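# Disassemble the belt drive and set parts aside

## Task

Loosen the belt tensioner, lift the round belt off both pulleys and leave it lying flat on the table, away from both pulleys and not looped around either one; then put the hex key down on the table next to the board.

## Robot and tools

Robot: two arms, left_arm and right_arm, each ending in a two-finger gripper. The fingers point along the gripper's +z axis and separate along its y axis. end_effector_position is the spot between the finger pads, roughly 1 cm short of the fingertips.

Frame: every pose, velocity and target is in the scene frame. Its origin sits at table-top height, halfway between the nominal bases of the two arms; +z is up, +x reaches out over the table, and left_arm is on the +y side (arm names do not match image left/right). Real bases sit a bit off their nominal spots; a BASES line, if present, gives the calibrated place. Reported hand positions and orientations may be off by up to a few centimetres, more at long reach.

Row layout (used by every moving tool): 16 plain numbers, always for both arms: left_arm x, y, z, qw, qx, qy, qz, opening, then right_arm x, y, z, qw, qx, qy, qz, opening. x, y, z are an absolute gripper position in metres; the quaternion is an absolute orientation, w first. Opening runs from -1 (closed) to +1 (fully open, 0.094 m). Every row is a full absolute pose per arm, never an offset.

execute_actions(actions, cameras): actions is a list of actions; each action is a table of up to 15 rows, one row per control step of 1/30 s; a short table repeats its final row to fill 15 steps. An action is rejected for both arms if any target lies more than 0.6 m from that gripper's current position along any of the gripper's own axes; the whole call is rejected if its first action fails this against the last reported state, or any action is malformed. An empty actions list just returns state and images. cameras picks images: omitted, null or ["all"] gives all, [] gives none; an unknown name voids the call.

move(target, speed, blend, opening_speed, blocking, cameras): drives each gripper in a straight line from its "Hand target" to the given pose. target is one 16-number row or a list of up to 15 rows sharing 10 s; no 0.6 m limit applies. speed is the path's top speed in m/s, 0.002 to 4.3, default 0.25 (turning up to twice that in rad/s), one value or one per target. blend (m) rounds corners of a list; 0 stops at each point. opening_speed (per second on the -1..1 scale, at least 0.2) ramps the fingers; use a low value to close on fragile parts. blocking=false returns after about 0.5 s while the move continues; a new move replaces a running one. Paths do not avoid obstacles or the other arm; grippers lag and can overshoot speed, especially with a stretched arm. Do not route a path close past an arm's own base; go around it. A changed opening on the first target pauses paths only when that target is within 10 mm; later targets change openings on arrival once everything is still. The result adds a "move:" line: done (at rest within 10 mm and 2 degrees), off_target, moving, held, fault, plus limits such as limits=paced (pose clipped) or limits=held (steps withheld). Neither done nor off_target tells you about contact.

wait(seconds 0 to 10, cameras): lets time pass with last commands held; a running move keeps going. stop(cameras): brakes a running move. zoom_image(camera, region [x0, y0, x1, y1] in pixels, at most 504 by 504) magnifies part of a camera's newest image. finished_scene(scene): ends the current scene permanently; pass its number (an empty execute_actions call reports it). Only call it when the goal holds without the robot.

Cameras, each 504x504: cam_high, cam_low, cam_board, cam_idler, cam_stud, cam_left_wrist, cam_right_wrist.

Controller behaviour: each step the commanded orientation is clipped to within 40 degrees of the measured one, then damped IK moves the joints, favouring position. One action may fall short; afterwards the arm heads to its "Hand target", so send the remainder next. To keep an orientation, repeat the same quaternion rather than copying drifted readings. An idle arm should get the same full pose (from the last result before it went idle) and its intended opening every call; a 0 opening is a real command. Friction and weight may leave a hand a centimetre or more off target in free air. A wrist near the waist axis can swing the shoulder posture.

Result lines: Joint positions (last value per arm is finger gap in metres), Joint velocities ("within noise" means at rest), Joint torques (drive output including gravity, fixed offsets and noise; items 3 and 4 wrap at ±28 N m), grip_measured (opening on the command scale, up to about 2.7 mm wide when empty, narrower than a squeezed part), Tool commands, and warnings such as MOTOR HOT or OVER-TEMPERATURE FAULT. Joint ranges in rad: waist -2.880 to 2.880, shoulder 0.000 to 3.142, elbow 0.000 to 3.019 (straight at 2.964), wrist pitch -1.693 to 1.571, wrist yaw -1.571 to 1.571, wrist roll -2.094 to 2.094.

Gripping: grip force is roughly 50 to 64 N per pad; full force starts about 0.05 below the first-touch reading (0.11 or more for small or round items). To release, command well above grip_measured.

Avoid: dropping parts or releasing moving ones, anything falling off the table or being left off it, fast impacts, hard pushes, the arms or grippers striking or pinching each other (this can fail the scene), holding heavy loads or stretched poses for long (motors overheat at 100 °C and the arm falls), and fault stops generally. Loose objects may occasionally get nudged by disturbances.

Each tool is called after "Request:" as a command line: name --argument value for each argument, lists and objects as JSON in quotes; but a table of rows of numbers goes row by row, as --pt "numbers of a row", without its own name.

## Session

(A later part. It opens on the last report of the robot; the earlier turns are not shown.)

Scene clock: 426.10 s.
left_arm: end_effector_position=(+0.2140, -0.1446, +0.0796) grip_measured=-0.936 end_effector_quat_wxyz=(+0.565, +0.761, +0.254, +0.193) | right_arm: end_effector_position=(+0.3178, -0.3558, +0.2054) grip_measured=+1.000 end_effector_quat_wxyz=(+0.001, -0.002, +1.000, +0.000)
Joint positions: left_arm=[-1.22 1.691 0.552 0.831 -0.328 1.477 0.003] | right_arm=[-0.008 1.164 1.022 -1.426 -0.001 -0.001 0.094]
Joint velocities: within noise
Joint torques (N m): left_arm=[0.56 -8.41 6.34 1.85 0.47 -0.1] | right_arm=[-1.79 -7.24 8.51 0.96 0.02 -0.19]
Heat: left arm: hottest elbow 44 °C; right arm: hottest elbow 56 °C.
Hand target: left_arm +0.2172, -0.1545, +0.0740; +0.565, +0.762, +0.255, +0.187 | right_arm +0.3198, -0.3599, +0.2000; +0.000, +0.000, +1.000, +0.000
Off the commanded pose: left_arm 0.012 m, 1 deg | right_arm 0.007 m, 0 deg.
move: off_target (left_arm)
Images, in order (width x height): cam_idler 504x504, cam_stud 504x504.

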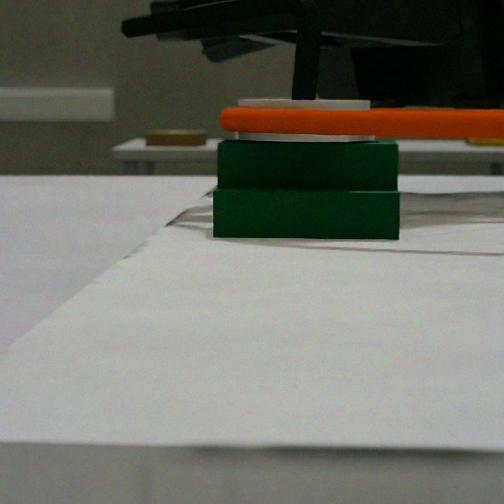

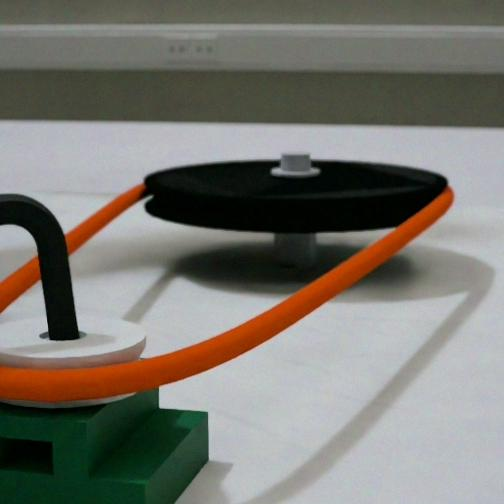

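Request:
move --pt "0.2215 -0.1570 0.072 0.5663 0.7645 0.2556 0.1877 -1.0 0.32 -0.36 0.20 0 0 1 0 1" --speed 0.04 --cameras '["cam_idler", "cam_stud"]'

Request:
zoom_image --camera "cam_stud" --region '[0, 180, 240, 420]'

Request:
zoom_image --camera "cam_idler" --region '[230, 0, 390, 160]'

Scene clock: 430.70 s.
left_arm: end_effector_position=(+0.2163, -0.1483, +0.0782) grip_measured=-0.936 end_effector_quat_wxyz=(+0.565, +0.762, +0.252, +0.192) | right_arm: end_effector_position=(+0.3178, -0.3558, +0.2054) grip_measured=+1.000 end_effector_quat_wxyz=(+0.001, -0.002, +1.000, +0.000)
Joint positions: left_arm=[-1.215 1.702 0.563 0.831 -0.318 1.48 0.003] | right_arm=[-0.008 1.164 1.022 -1.426 -0.001 -0.001 0.094]
Joint velocities: within noise
Joint torques (N m): left_arm=[0.85 -8.53 6.24 1.98 0.4 -0.11] | right_arm=[-1.73 -7.36 8.57 0.94 0.01 -0.19]
Heat: left arm: hottest elbow 44 °C; right arm: hottest elbow 56 °C.
Hand target: left_arm +0.2213, -0.1566, +0.0721; +0.565, +0.762, +0.255, +0.187 | right_arm +0.3198, -0.3599, +0.2000; +0.000, +0.000, +1.000, +0.000
Off the commanded pose: left_arm 0.012 m, 1 deg | right_arm 0.007 m, 0 deg.
move: off_target (left_arm)
Images, in order (width x height): cam_idler 504x504, cam_stud 504x504.

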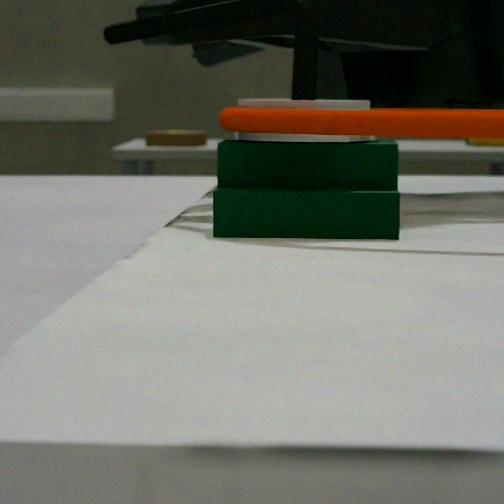

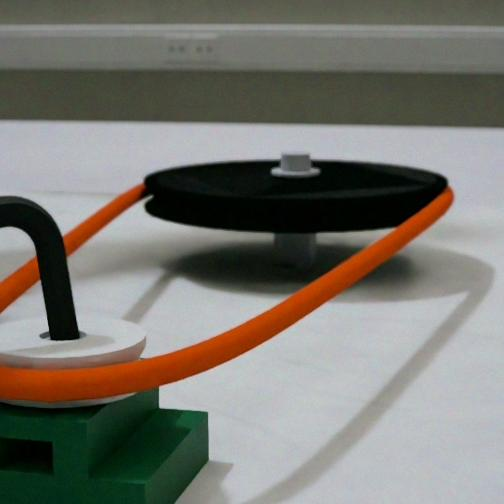

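Scaled by 2.100.

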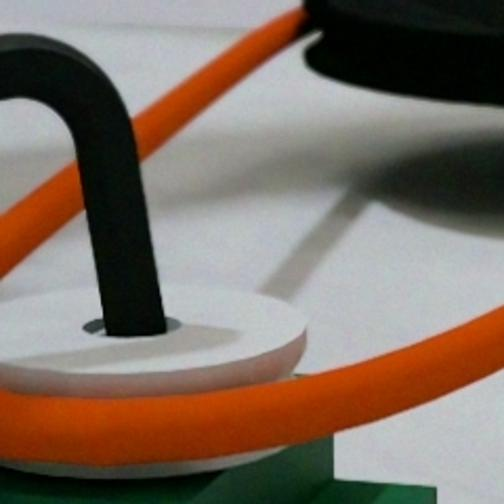

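Scaled by 3.150.

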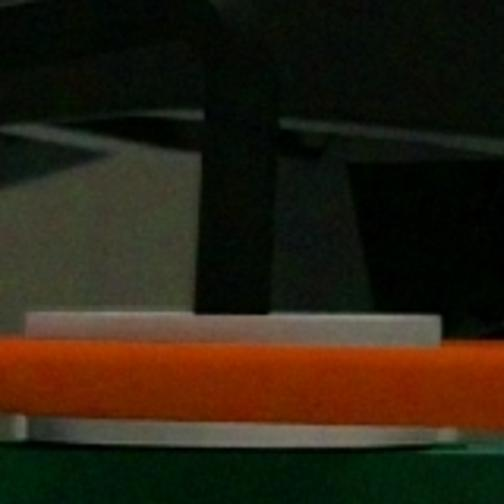

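Request:
zoom_image --camera "cam_stud" --region '[0, 190, 100, 350]'

Request:
zoom_image --camera "cam_stud" --region '[30, 300, 90, 350]'

Scaled by 3.150.

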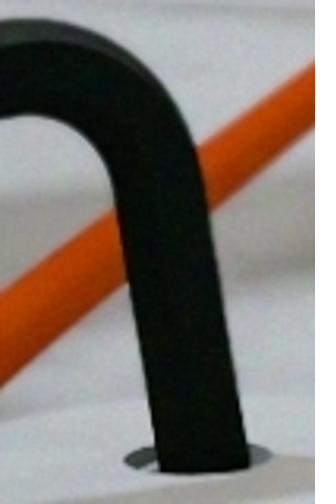

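Scaled by 8.400.

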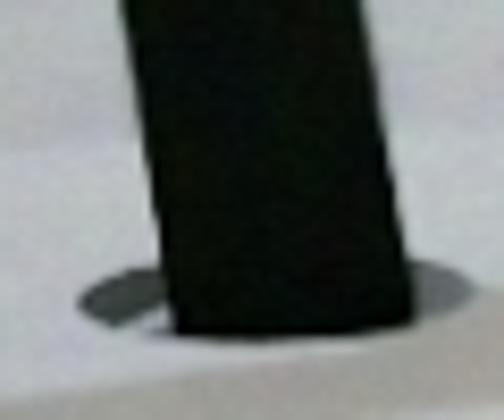

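Request:
execute_actions --actions '[]' --cameras '["cam_left_wrist", "cam_board"]'

Request:
zoom_image --camera "cam_left_wrist" --region '[205, 265, 285, 345]'

Request:
zoom_image --camera "cam_board" --region '[30, 80, 130, 220]'

Scene clock: 450.90 s.
left_arm: end_effector_position=(+0.2165, -0.1482, +0.0782) grip_measured=-0.936 end_effector_quat_wxyz=(+0.565, +0.762, +0.251, +0.192) | right_arm: end_effector_position=(+0.3178, -0.3558, +0.2054) grip_measured=+1.000 end_effector_quat_wxyz=(+0.001, -0.002, +1.000, +0.000)
Joint positions: left_arm=[-1.215 1.702 0.563 0.831 -0.318 1.481 0.003] | right_arm=[-0.008 1.164 1.022 -1.426 -0.001 -0.001 0.094]
Joint velocities: within noise
Joint torques (N m): left_arm=[0.79 -8.53 6.22 1.99 0.37 -0.11] | right_arm=[-1.79 -7.41 8.54 0.92 0.01 -0.19]
Heat: left arm: hottest elbow 43 °C; right arm: hottest elbow 56 °C.
Hand target: left_arm +0.2214, -0.1565, +0.0721; +0.565, +0.762, +0.255, +0.187 | right_arm +0.3198, -0.3599, +0.2000; +0.000, +0.000, +1.000, +0.000
Tool commands: left_gripper/opening=-1.0 right_gripper/opening=+1.0
Off the commanded pose: left_arm 0.012 m, 1 deg | right_arm 0.007 m, 0 deg.
Images, in order (width x height): cam_board 504x504, cam_left_wrist 504x504.

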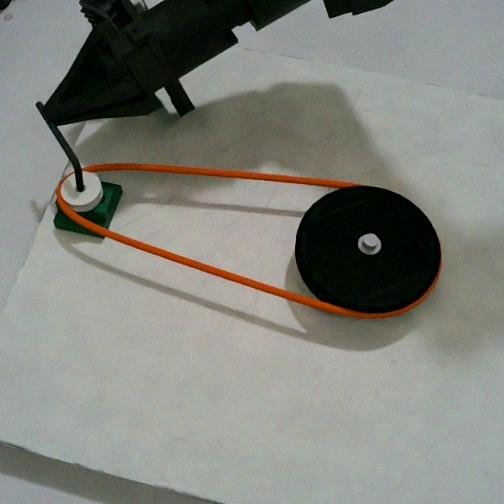

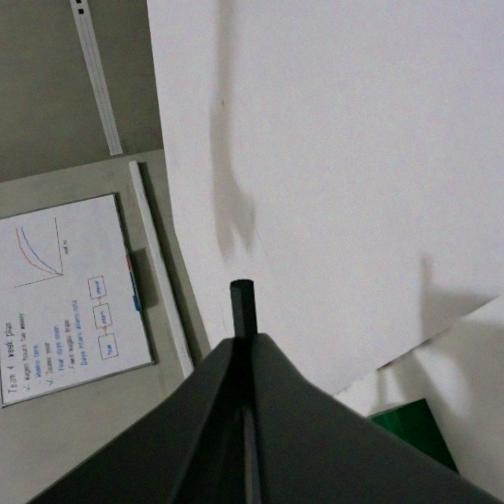

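Scaled by 6.300.

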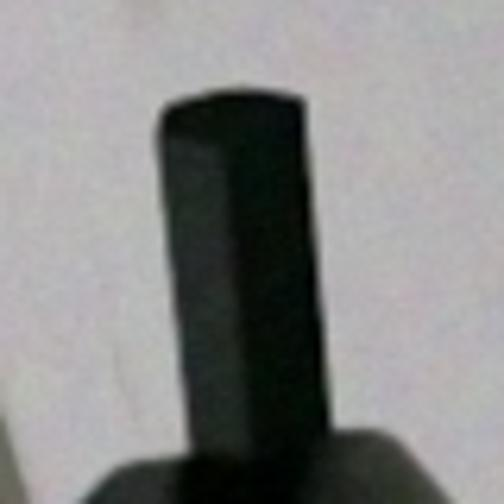

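Scaled by 3.600.

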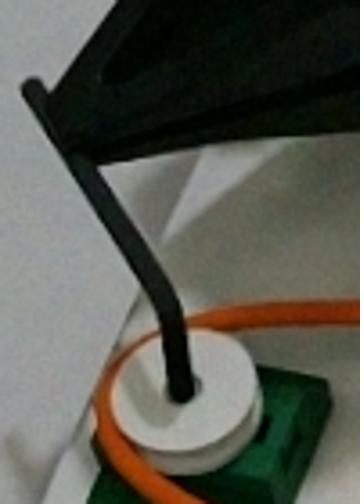

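Request:
move --pt "0.2195 -0.1430 0.086 0.5577 0.7816 0.2491 0.1258 -1.0 0.32 -0.36 0.20 0 0 1 0 1" --speed 0.04 --cameras '["cam_idler", "cam_stud"]'

Request:
zoom_image --camera "cam_stud" --region '[0, 180, 240, 420]'

Request:
zoom_image --camera "cam_idler" --region '[230, 0, 390, 160]'

Scene clock: 473.20 s.
left_arm: end_effector_position=(+0.2193, -0.1458, +0.0848) grip_measured=-0.936 end_effector_quat_wxyz=(+0.559, +0.782, +0.240, +0.135) | right_arm: end_effector_position=(+0.3178, -0.3558, +0.2054) grip_measured=+1.000 end_effector_quat_wxyz=(+0.001, -0.002, +1.000, +0.000)
Joint positions: left_arm=[-1.155 1.635 0.563 0.722 -0.152 1.454 0.003] | right_arm=[-0.008 1.164 1.022 -1.426 -0.001 -0.001 0.094]
Joint velocities: within noise
Joint torques (N m): left_arm=[0.73 -12.16 4.51 1.46 0.39 -0.24] | right_arm=[-1.67 -7.3 8.59 0.96 0.01 -0.18]
Heat: left arm: hottest elbow 43 °C; right arm: hottest elbow 56 °C.
Hand target: left_arm +0.2195, -0.1431, +0.0861; +0.558, +0.781, +0.249, +0.126 | right_arm +0.3198, -0.3599, +0.2000; +0.000, +0.000, +1.000, +0.000
Off the commanded pose: left_arm 0.003 m, 1 deg | right_arm 0.007 m, 0 deg.
move: done
Images, in order (width x height): cam_idler 504x504, cam_stud 504x504.

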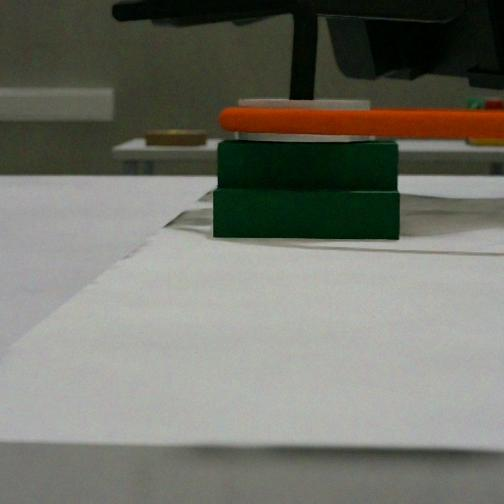

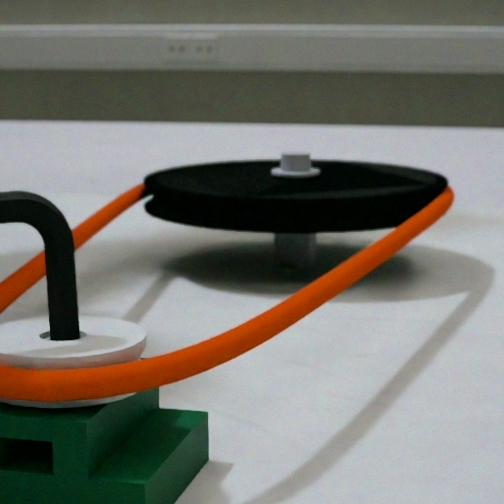

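Scaled by 2.100.

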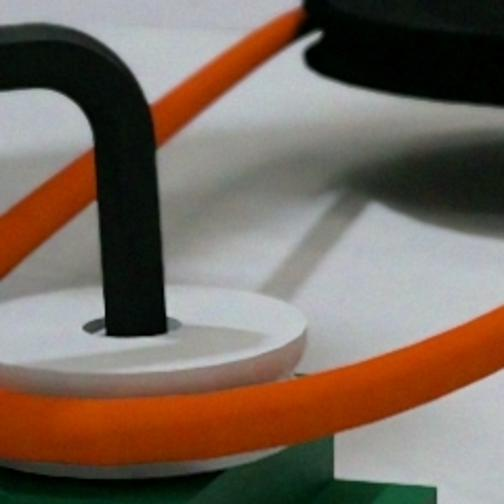

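Scaled by 3.150.

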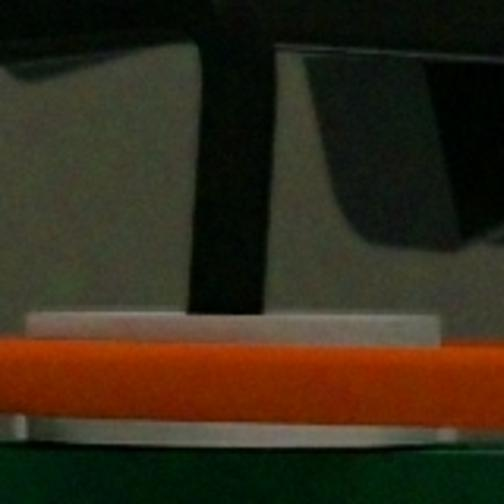

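Request:
move --pt "0.2195 -0.1430 0.080 0.5306 0.7998 0.2576 0.1110 -1.0 0.32 -0.36 0.20 0 0 1 0 1" --speed 0.04 --cameras '["cam_idler", "cam_stud"]'

Request:
zoom_image --camera "cam_stud" --region '[0, 180, 240, 420]'

Request:
zoom_image --camera "cam_idler" --region '[230, 0, 390, 160]'

Scene clock: 485.43 s.
left_arm: end_effector_position=(+0.2159, -0.1414, +0.0832) grip_measured=-0.936 end_effector_quat_wxyz=(+0.538, +0.799, +0.240, +0.123) | right_arm: end_effector_position=(+0.3178, -0.3558, +0.2054) grip_measured=+1.000 end_effector_quat_wxyz=(+0.001, -0.002, +1.000, +0.000)
Joint positions: left_arm=[-1.15 1.596 0.566 0.625 -0.129 1.449 0.003] | right_arm=[-0.008 1.164 1.022 -1.426 -0.001 -0.001 0.094]
Joint velocities: within noise
Joint torques (N m): left_arm=[0.85 -10.23 6.02 0.76 0.31 -0.37] | right_arm=[-1.79 -7.3 8.55 0.95 0.01 -0.19]
Heat: left arm: hottest elbow 43 °C; right arm: hottest elbow 56 °C.
Hand target: left_arm +0.2195, -0.1428, +0.0800; +0.531, +0.799, +0.257, +0.112 | right_arm +0.3198, -0.3599, +0.2000; +0.000, +0.000, +1.000, +0.000
Off the commanded pose: left_arm 0.005 m, 3 deg | right_arm 0.007 m, 0 deg.
move: off_target (left_arm)
Images, in order (width x height): cam_idler 504x504, cam_stud 504x504.

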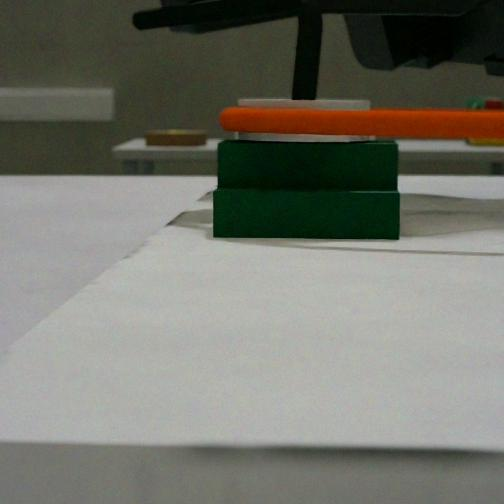

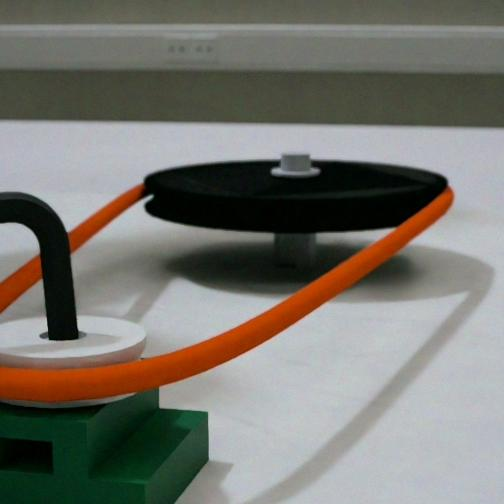

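Scaled by 2.100.

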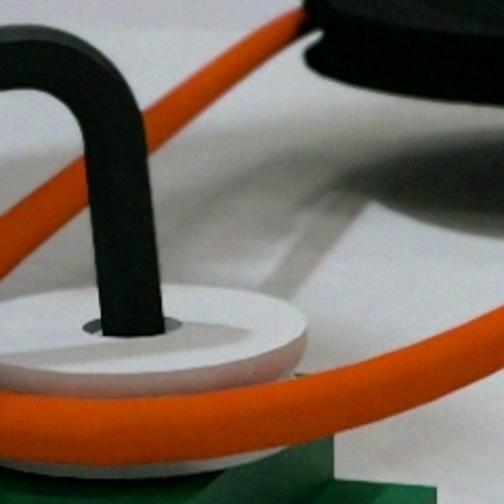

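Scaled by 3.150.

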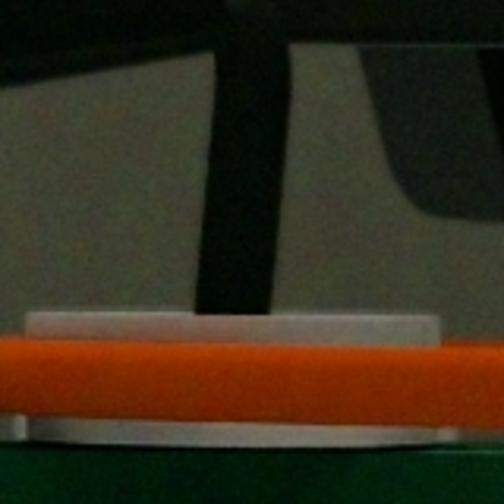

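Request:
move --pt "0.2220 -0.1485 0.081 0.5306 0.7998 0.2576 0.1110 -1.0 0.32 -0.36 0.20 0 0 1 0 1" --speed 0.04 --cameras '["cam_idler", "cam_stud"]'

Request:
zoom_image --camera "cam_stud" --region '[0, 180, 240, 420]'

Request:
zoom_image --camera "cam_idler" --region '[230, 0, 390, 160]'

Scene clock: 490.63 s.
left_arm: end_effector_position=(+0.2173, -0.1434, +0.0840) grip_measured=-0.936 end_effector_quat_wxyz=(+0.536, +0.799, +0.242, +0.122) | right_arm: end_effector_position=(+0.3178, -0.3558, +0.2054) grip_measured=+1.000 end_effector_quat_wxyz=(+0.001, -0.002, +1.000, +0.000)
Joint positions: left_arm=[-1.149 1.596 0.575 0.611 -0.128 1.445 0.003] | right_arm=[-0.008 1.164 1.022 -1.426 -0.001 -0.001 0.094]
Joint velocities: within noise
Joint torques (N m): left_arm=[0.79 -9.64 6.6 0.96 0.32 -0.31] | right_arm=[-1.73 -7.3 8.54 0.98 0.01 -0.19]
Heat: left arm: hottest elbow 44 °C; right arm: hottest elbow 56 °C.
Hand target: left_arm +0.2219, -0.1482, +0.0811; +0.531, +0.800, +0.257, +0.111 | right_arm +0.3198, -0.3599, +0.2000; +0.000, +0.000, +1.000, +0.000
Off the commanded pose: left_arm 0.008 m, 2 deg | right_arm 0.007 m, 0 deg.
move: done
Images, in order (width x height): cam_idler 504x504, cam_stud 504x504.

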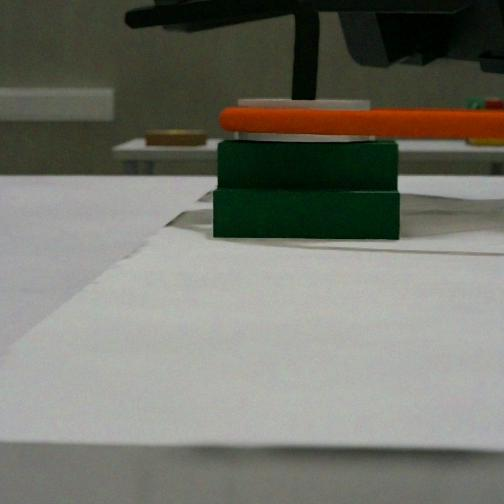

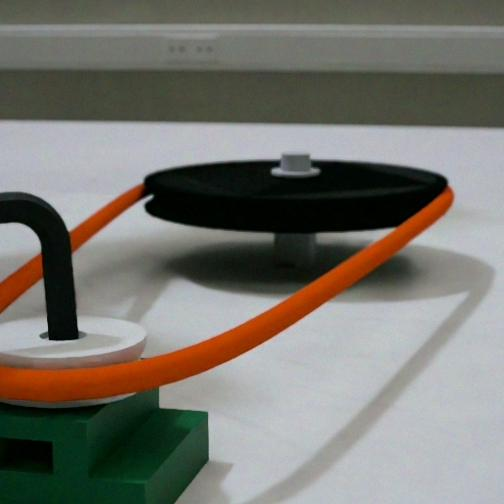

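Scaled by 2.100.

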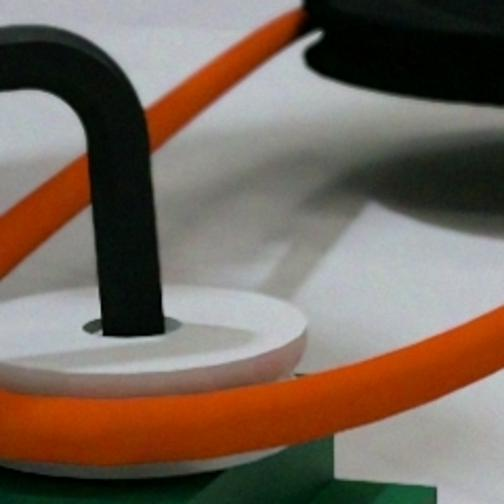

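Scaled by 3.150.

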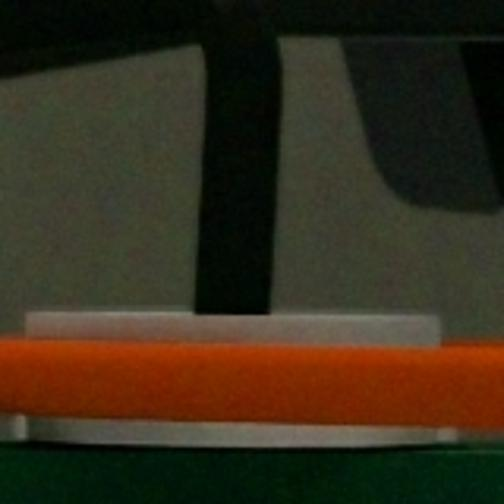

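Request:
move --pt "0.2205 -0.1443 0.077 0.5357 0.8122 0.2154 0.0831 -1.0 0.32 -0.36 0.20 0 0 1 0 1" --pt "0.2239 -0.1537 0.076 0.5241 0.7852 0.2991 0.1386 -1.0 0.32 -0.36 0.20 0 0 1 0 1" --speed 0.06 --cameras '["cam_idler", "cam_stud"]'

Request:
zoom_image --camera "cam_stud" --region '[0, 180, 240, 420]'

Request:
zoom_image --camera "cam_idler" --region '[230, 0, 390, 160]'

Scene clock: 500.33 s.
left_arm: end_effector_position=(+0.2235, -0.1471, +0.0857) grip_measured=-0.937 end_effector_quat_wxyz=(+0.535, +0.781, +0.288, +0.145) | right_arm: end_effector_position=(+0.3178, -0.3558, +0.2054) grip_measured=+1.000 end_effector_quat_wxyz=(+0.001, -0.002, +1.000, +0.000)
Joint positions: left_arm=[-1.179 1.612 0.597 0.605 -0.247 1.376 0.003] | right_arm=[-0.008 1.164 1.022 -1.426 -0.001 -0.001 0.094]
Joint velocities: within noise
Joint torques (N m): left_arm=[-0.26 -8.64 6.71 1.02 -0.21 -0.29] | right_arm=[-1.67 -7.24 8.51 0.98 0.01 -0.19]
Heat: left arm: hottest elbow 44 °C; right arm: hottest elbow 56 °C.
Hand target: left_arm +0.2237, -0.1532, +0.0760; +0.524, +0.785, +0.299, +0.139 | right_arm +0.3198, -0.3599, +0.2000; +0.000, +0.000, +1.000, +0.000
Off the commanded pose: left_arm 0.012 m, 2 deg | right_arm 0.007 m, 0 deg.
move: off_target (left_arm)
Images, in order (width x height): cam_idler 504x504, cam_stud 504x504.

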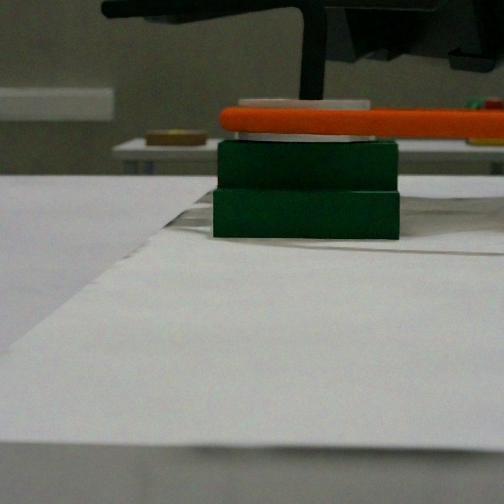

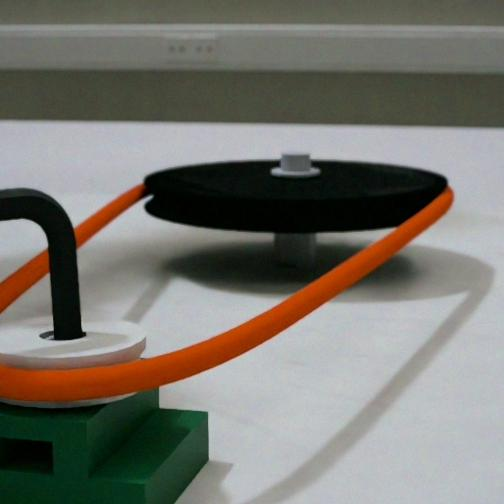

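Scaled by 2.100.

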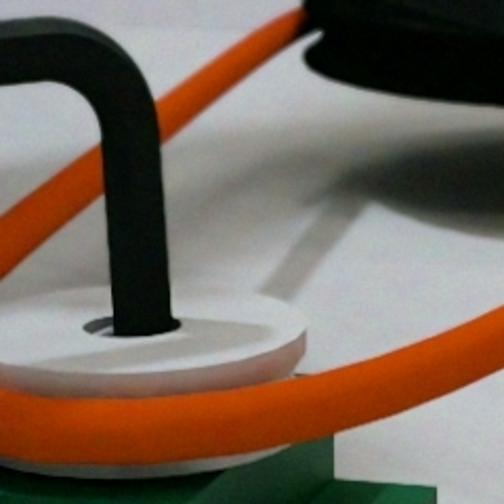

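Scaled by 3.150.

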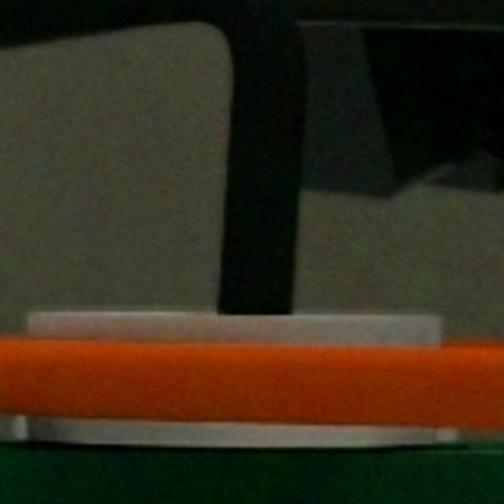

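Request:
move --pt "0.2205 -0.1360 0.079 0.5357 0.8122 0.2154 0.0831 -1.0 0.32 -0.36 0.20 0 0 1 0 1" --pt "0.2215 -0.1500 0.078 0.5306 0.7998 0.2576 0.1110 -1.0 0.32 -0.36 0.20 0 0 1 0 1" --pt "0.2190 -0.1390 0.077 0.5306 0.7998 0.2576 0.1110 -1.0 0.32 -0.36 0.20 0 0 1 0 1" --pt "0.2225 -0.1540 0.076 0.5241 0.7852 0.2991 0.1386 -1.0 0.32 -0.36 0.20 0 0 1 0 1" --pt "0.2200 -0.1380 0.076 0.5306 0.7998 0.2576 0.1110 -1.0 0.32 -0.36 0.20 0 0 1 0 1" --pt "0.2200 -0.1480 0.076 0.5306 0.7998 0.2576 0.1110 -1.0 0.32 -0.36 0.20 0 0 1 0 1" --speed 0.05 --cameras '["cam_idler", "cam_stud"]'

Request:
zoom_image --camera "cam_stud" --region '[0, 180, 240, 420]'

Request:
zoom_image --camera "cam_idler" --region '[230, 0, 390, 160]'

Scene clock: 529.13 s.
left_arm: end_effector_position=(+0.2204, -0.1486, +0.0842) grip_measured=-0.938 end_effector_quat_wxyz=(+0.538, +0.795, +0.256, +0.114) | right_arm: end_effector_position=(+0.3178, -0.3558, +0.2054) grip_measured=+1.000 end_effector_quat_wxyz=(+0.001, -0.002, +1.000, +0.000)
Joint positions: left_arm=[-1.147 1.607 0.591 0.605 -0.128 1.412 0.003] | right_arm=[-0.008 1.164 1.022 -1.426 -0.001 -0.001 0.094]
Joint velocities: within noise
Joint torques (N m): left_arm=[0.26 -9.64 5.16 1.77 0.2 -0.07] | right_arm=[-1.67 -7.24 8.51 0.95 0.01 -0.18]
Heat: left arm: hottest elbow 44 °C; right arm: hottest elbow 56 °C.
Hand target: left_arm +0.2201, -0.1479, +0.0761; +0.531, +0.800, +0.258, +0.111 | right_arm +0.3198, -0.3599, +0.2000; +0.000, +0.000, +1.000, +0.000
Off the commanded pose: left_arm 0.008 m, 1 deg | right_arm 0.007 m, 0 deg.
move: done
Images, in order (width x height): cam_idler 504x504, cam_stud 504x504.

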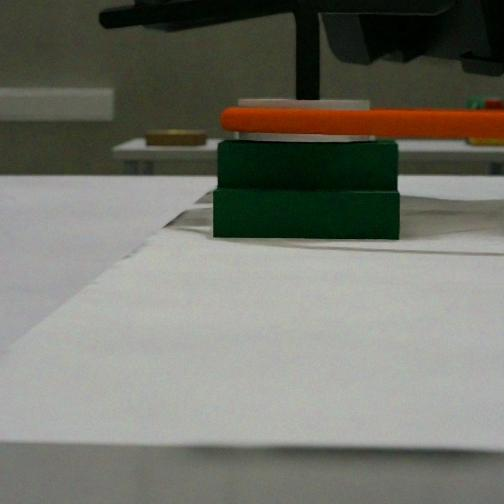

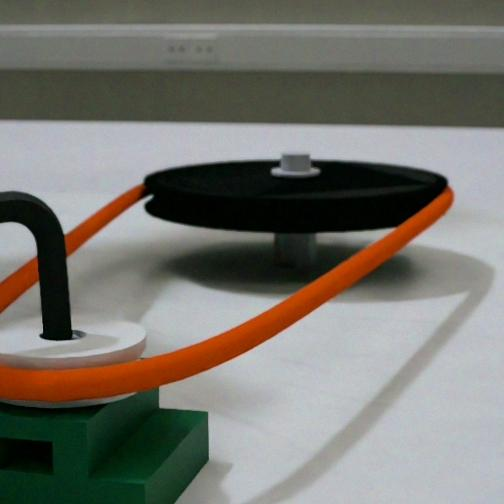

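Scaled by 2.100.

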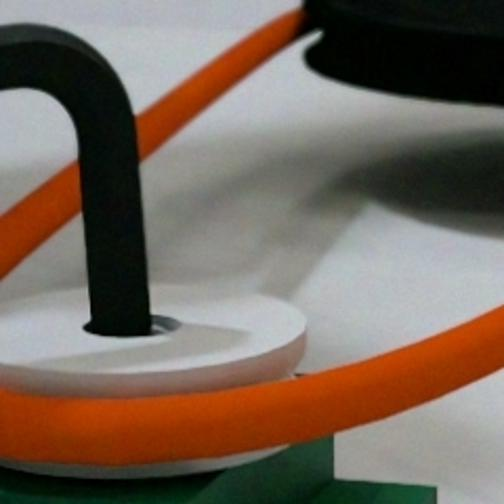

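Scaled by 3.150.

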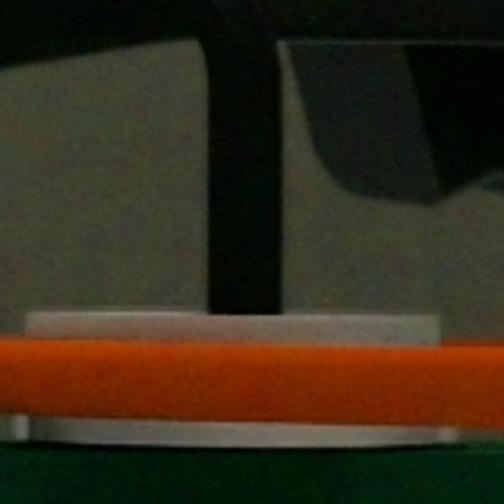

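Request:
move --pt "0.2235 -0.1580 0.079 0.5306 0.7998 0.2576 0.1110 -1.0 0.32 -0.36 0.20 0 0 1 0 1" --speed 0.05 --cameras '["cam_idler", "cam_stud"]'

Request:
zoom_image --camera "cam_stud" --region '[0, 180, 240, 420]'

Request:
zoom_image --camera "cam_idler" --region '[230, 0, 390, 160]'

Scene clock: 535.17 s.
left_arm: end_effector_position=(+0.2204, -0.1486, +0.0842) grip_measured=-0.938 end_effector_quat_wxyz=(+0.538, +0.795, +0.256, +0.114) | right_arm: end_effector_position=(+0.3178, -0.3558, +0.2054) grip_measured=+1.000 end_effector_quat_wxyz=(+0.001, -0.002, +1.000, +0.000)
Joint positions: left_arm=[-1.147 1.607 0.591 0.605 -0.128 1.413 0.003] | right_arm=[-0.008 1.164 1.022 -1.426 -0.001 -0.001 0.094]
Joint velocities: within noise
Joint torques (N m): left_arm=[0.21 -8.7 7.23 1.05 0.15 -0.07] | right_arm=[-1.79 -7.36 8.49 0.95 0.01 -0.19]
Heat: left arm: hottest elbow 44 °C; right arm: hottest elbow 56 °C.
Hand target: left_arm +0.2234, -0.1576, +0.0792; +0.531, +0.800, +0.258, +0.111 | right_arm +0.3198, -0.3599, +0.2000; +0.000, +0.000, +1.000, +0.000
Off the commanded pose: left_arm 0.011 m, 1 deg | right_arm 0.007 m, 0 deg.
move: off_target (left_arm)
Images, in order (width x height): cam_idler 504x504, cam_stud 504x504.

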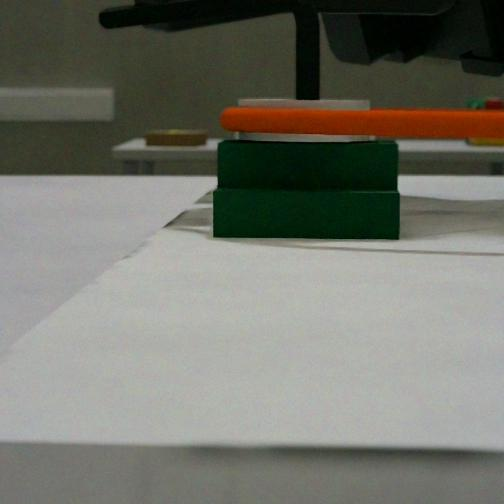

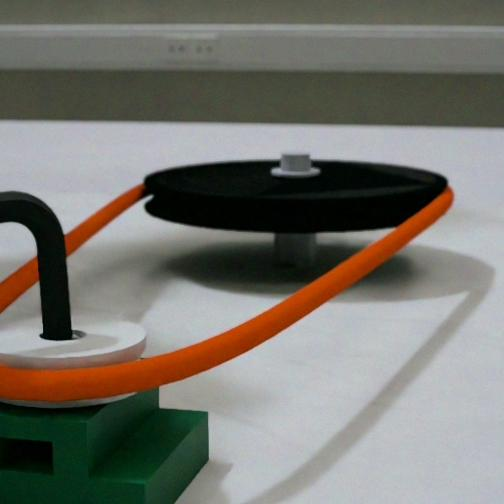

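Scaled by 2.100.

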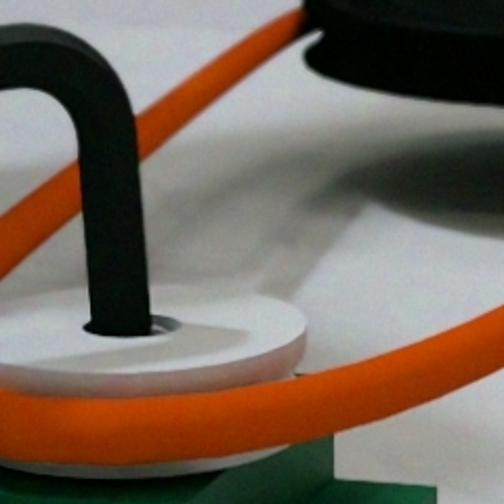

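Scaled by 3.150.

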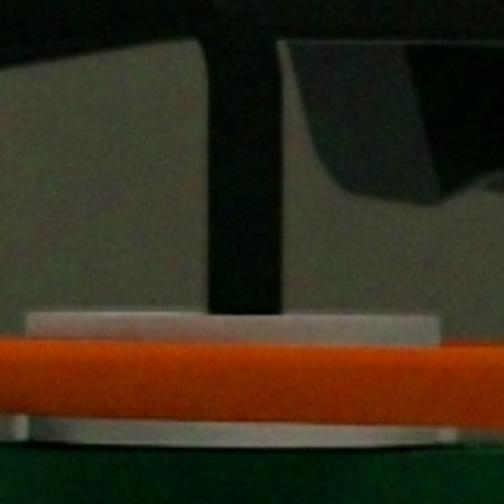

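Request:
execute_actions --actions '[[[0.2236,-0.1616,0.092,0.5213,0.8032,0.2759,0.0829,-1,0.32,-0.36,0.2,0,0,1,0,1],[0.2236,-0.1616,0.092,0.5213,0.8032,0.2759,0.0829,-1,0.32,-0.36,0.2,0,0,1,0,1],[0.2236,-0.1616,0.092,0.5213,0.8032,0.2759,0.0829,-1,0.32,-0.36,0.2,0,0,1,0,1],[0.2236,-0.1376,0.084,0.5213,0.8032,0.2759,0.0829,-1,0.32,-0.36,0.2,0,0,1,0,1],[0.2236,-0.1376,0.084,0.5213,0.8032,0.2759,0.0829,-1,0.32,-0.36,0.2,0,0,1,0,1],[0.2236,-0.1376,0.084,0.5213,0.8032,0.2759,0.0829,-1,0.32,-0.36,0.2,0,0,1,0,1],[0.2236,-0.1606,0.091,0.5213,0.8032,0.2759,0.0829,-1,0.32,-0.36,0.2,0,0,1,0,1],[0.2236,-0.1606,0.091,0.5213,0.8032,0.2759,0.0829,-1,0.32,-0.36,0.2,0,0,1,0,1],[0.2236,-0.1606,0.091,0.5213,0.8032,0.2759,0.0829,-1,0.32,-0.36,0.2,0,0,1,0,1],[0.2236,-0.1386,0.084,0.5213,0.8032,0.2759,0.0829,-1,0.32,-0.36,0.2,0,0,1,0,1],[0.2236,-0.1386,0.084,0.5213,0.8032,0.2759,0.0829,-1,0.32,-0.36,0.2,0,0,1,0,1],[0.2236,-0.1386,0.084,0.5213,0.8032,0.2759,0.0829,-1,0.32,-0.36,0.2,0,0,1,0,1],[0.2236,-0.1596,0.090,0.5213,0.8032,0.2759,0.0829,-1,0.32,-0.36,0.2,0,0,1,0,1],[0.2236,-0.1596,0.090,0.5213,0.8032,0.2759,0.0829,-1,0.32,-0.36,0.2,0,0,1,0,1],[0.2236,-0.1596,0.090,0.5213,0.8032,0.2759,0.0829,-1,0.32,-0.36,0.2,0,0,1,0,1]],[[0.2236,-0.1406,0.084,0.5213,0.8032,0.2759,0.0829,-1,0.32,-0.36,0.2,0,0,1,0,1],[0.2236,-0.1406,0.084,0.5213,0.8032,0.2759,0.0829,-1,0.32,-0.36,0.2,0,0,1,0,1],[0.2236,-0.1406,0.084,0.5213,0.8032,0.2759,0.0829,-1,0.32,-0.36,0.2,0,0,1,0,1],[0.2236,-0.1576,0.088,0.5213,0.8032,0.2759,0.0829,-1,0.32,-0.36,0.2,0,0,1,0,1],[0.2236,-0.1576,0.088,0.5213,0.8032,0.2759,0.0829,-1,0.32,-0.36,0.2,0,0,1,0,1],[0.2236,-0.1576,0.088,0.5213,0.8032,0.2759,0.0829,-1,0.32,-0.36,0.2,0,0,1,0,1],[0.2236,-0.1436,0.085,0.5213,0.8032,0.2759,0.0829,-1,0.32,-0.36,0.2,0,0,1,0,1],[0.2236,-0.1436,0.085,0.5213,0.8032,0.2759,0.0829,-1,0.32,-0.36,0.2,0,0,1,0,1],[0.2236,-0.1436,0.085,0.5213,0.8032,0.2759,0.0829,-1,0.32,-0.36,0.2,0,0,1,0,1],[0.2236,-0.1536,0.087,0.5213,0.8032,0.2759,0.0829,-1,0.32,-0.36,0.2,0,0,1,0,1],[0.2236,-0.1536,0.087,0.5213,0.8032,0.2759,0.0829,-1,0.32,-0.36,0.2,0,0,1,0,1],[0.2236,-0.1536,0.087,0.5213,0.8032,0.2759,0.0829,-1,0.32,-0.36,0.2,0,0,1,0,1],[0.2236,-0.1496,0.086,0.5213,0.8032,0.2759,0.0829,-1,0.32,-0.36,0.2,0,0,1,0,1]]]' --cameras '["cam_idler", "cam_stud"]'

Request:
zoom_image --camera "cam_stud" --region '[0, 180, 240, 420]'

Request:
zoom_image --camera "cam_idler" --region '[230, 0, 390, 160]'

Scene clock: 555.83 s.
left_arm: end_effector_position=(+0.2173, -0.1464, +0.0757) grip_measured=-0.994 end_effector_quat_wxyz=(+0.513, +0.811, +0.268, +0.083) | right_arm: end_effector_position=(+0.3178, -0.3558, +0.2054) grip_measured=+1.000 end_effector_quat_wxyz=(+0.001, -0.002, +1.000, +0.000)
Joint positions: left_arm=[-1.135 1.592 0.605 0.508 -0.078 1.372 0] | right_arm=[-0.008 1.164 1.022 -1.426 -0.001 -0.001 0.094]
Joint velocities: within noise
Joint torques (N m): left_arm=[0.85 -11.93 6.16 1.65 0.07 -0.14] | right_arm=[-1.67 -7.24 8.5 0.92 0.01 -0.19]
Heat: left arm: hottest elbow 44 °C; right arm: hottest elbow 56 °C.
Hand target: left_arm +0.2236, -0.1494, +0.0859; +0.521, +0.803, +0.276, +0.083 | right_arm +0.3198, -0.3599, +0.2000; +0.000, +0.000, +1.000, +0.000
Off the commanded pose: left_arm 0.013 m, 2 deg | right_arm 0.007 m, 0 deg.
Images, in order (width x height): cam_idler 504x504, cam_stud 504x504.

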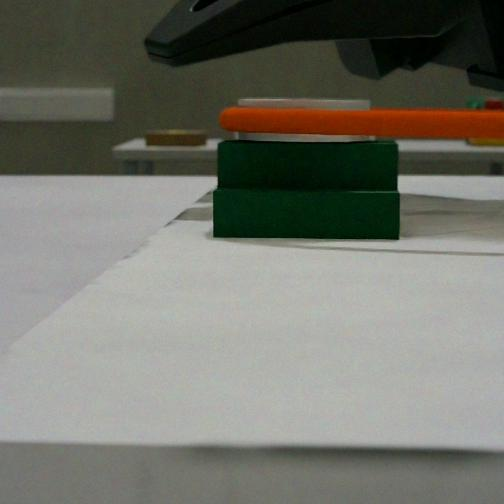

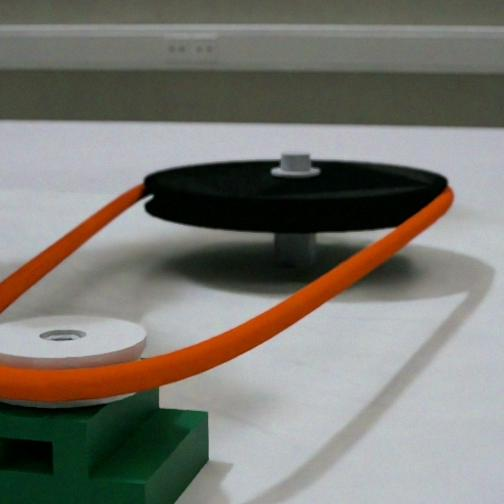

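Scaled by 2.100.

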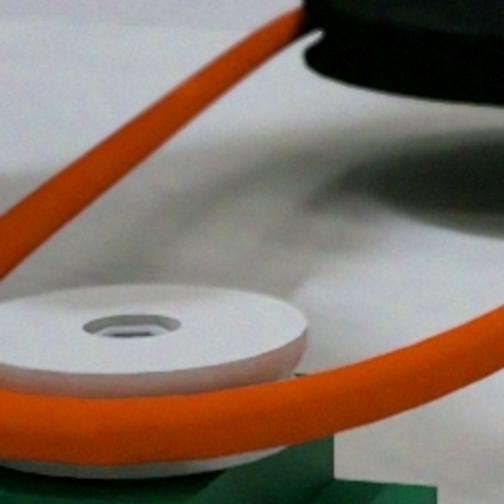

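Scaled by 3.150.

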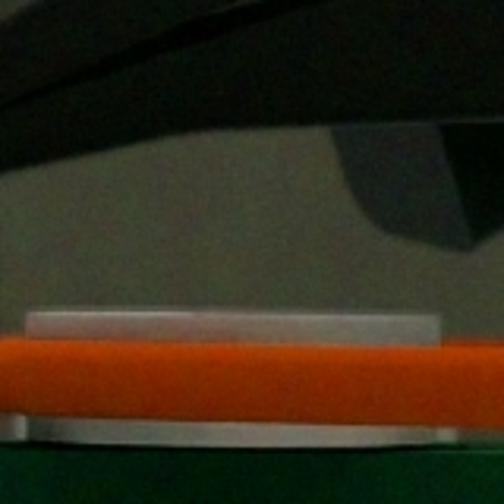

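Request:
execute_actions --actions '[]'

Request:
zoom_image --camera "cam_high" --region '[240, 190, 440, 390]'

Request:
zoom_image --camera "cam_board" --region '[0, 0, 250, 250]'

Scene clock: 558.70 s.
left_arm: end_effector_position=(+0.2173, -0.1464, +0.0757) grip_measured=-0.994 end_effector_quat_wxyz=(+0.513, +0.811, +0.268, +0.083) | right_arm: end_effector_position=(+0.3178, -0.3558, +0.2054) grip_measured=+1.000 end_effector_quat_wxyz=(+0.001, -0.002, +1.000, +0.000)
Joint positions: left_arm=[-1.135 1.592 0.605 0.508 -0.078 1.372 0] | right_arm=[-0.008 1.164 1.022 -1.426 -0.001 -0.001 0.094]
Joint velocities: within noise
Joint torques (N m): left_arm=[0.97 -11.99 6.12 1.66 0.07 -0.14] | right_arm=[-1.67 -7.3 8.53 0.94 0.02 -0.19]
Heat: left arm: hottest elbow 45 °C; right arm: hottest elbow 56 °C.
Hand target: left_arm +0.2236, -0.1494, +0.0859; +0.521, +0.803, +0.276, +0.083 | right_arm +0.3198, -0.3599, +0.2000; +0.000, +0.000, +1.000, +0.000
Tool commands: left_gripper/opening=-1.0 right_gripper/opening=+1.0
Off the commanded pose: left_arm 0.013 m, 2 deg | right_arm 0.007 m, 0 deg.

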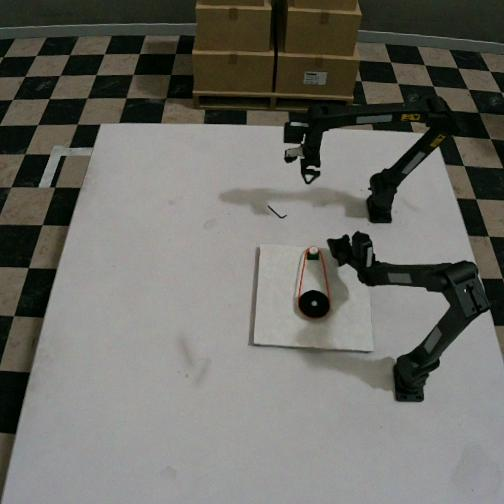

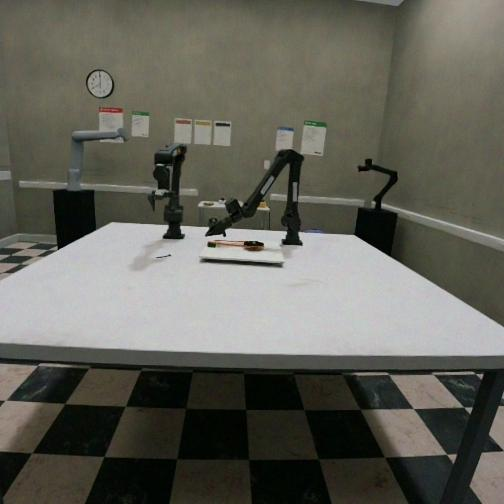

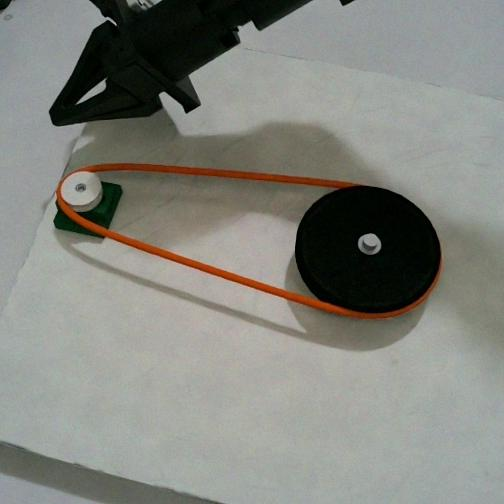

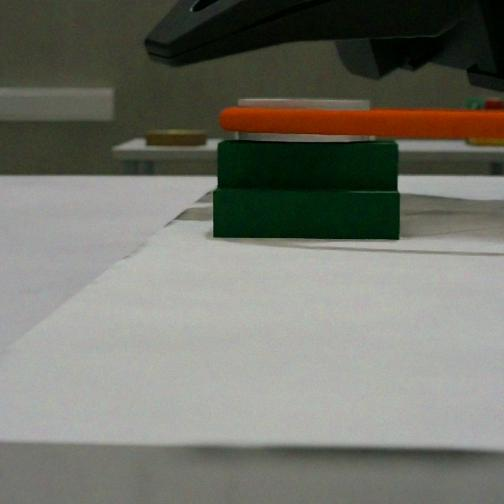

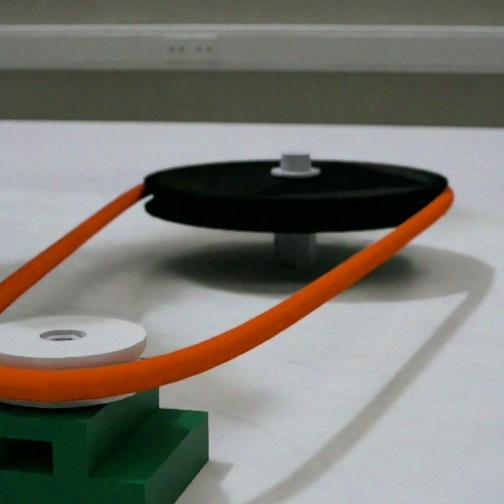

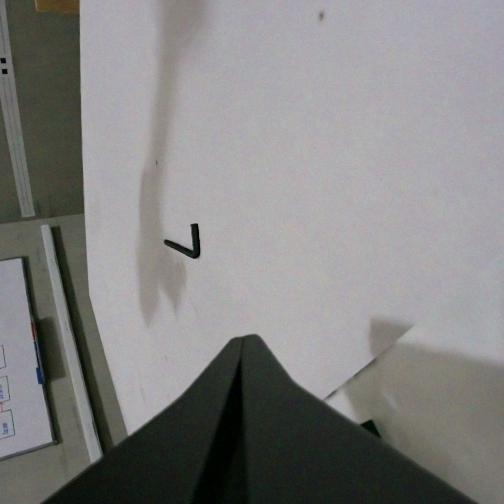

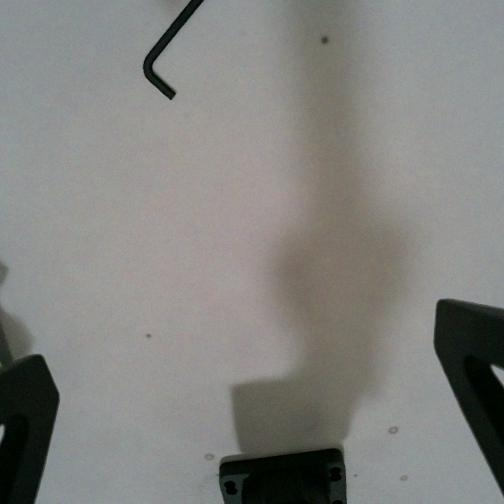

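Scaled by 2.520.

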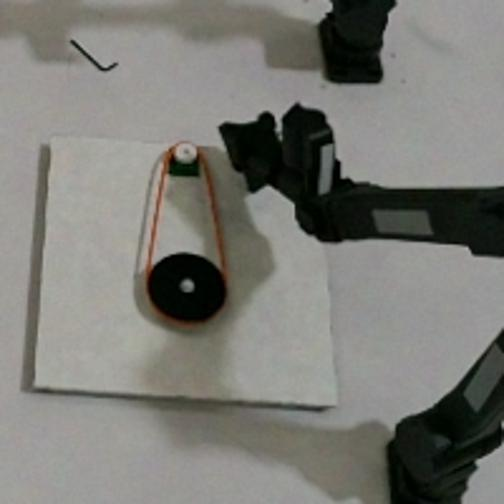

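Scaled by 2.016.

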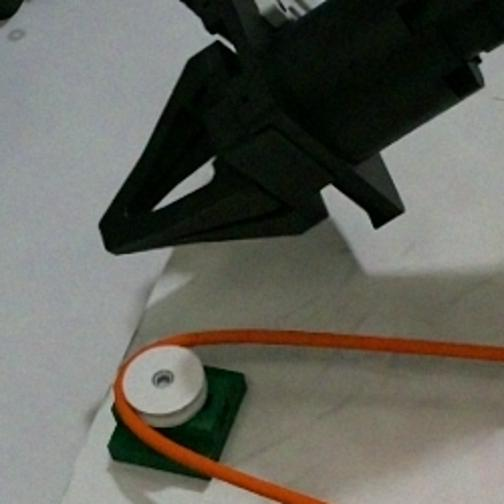

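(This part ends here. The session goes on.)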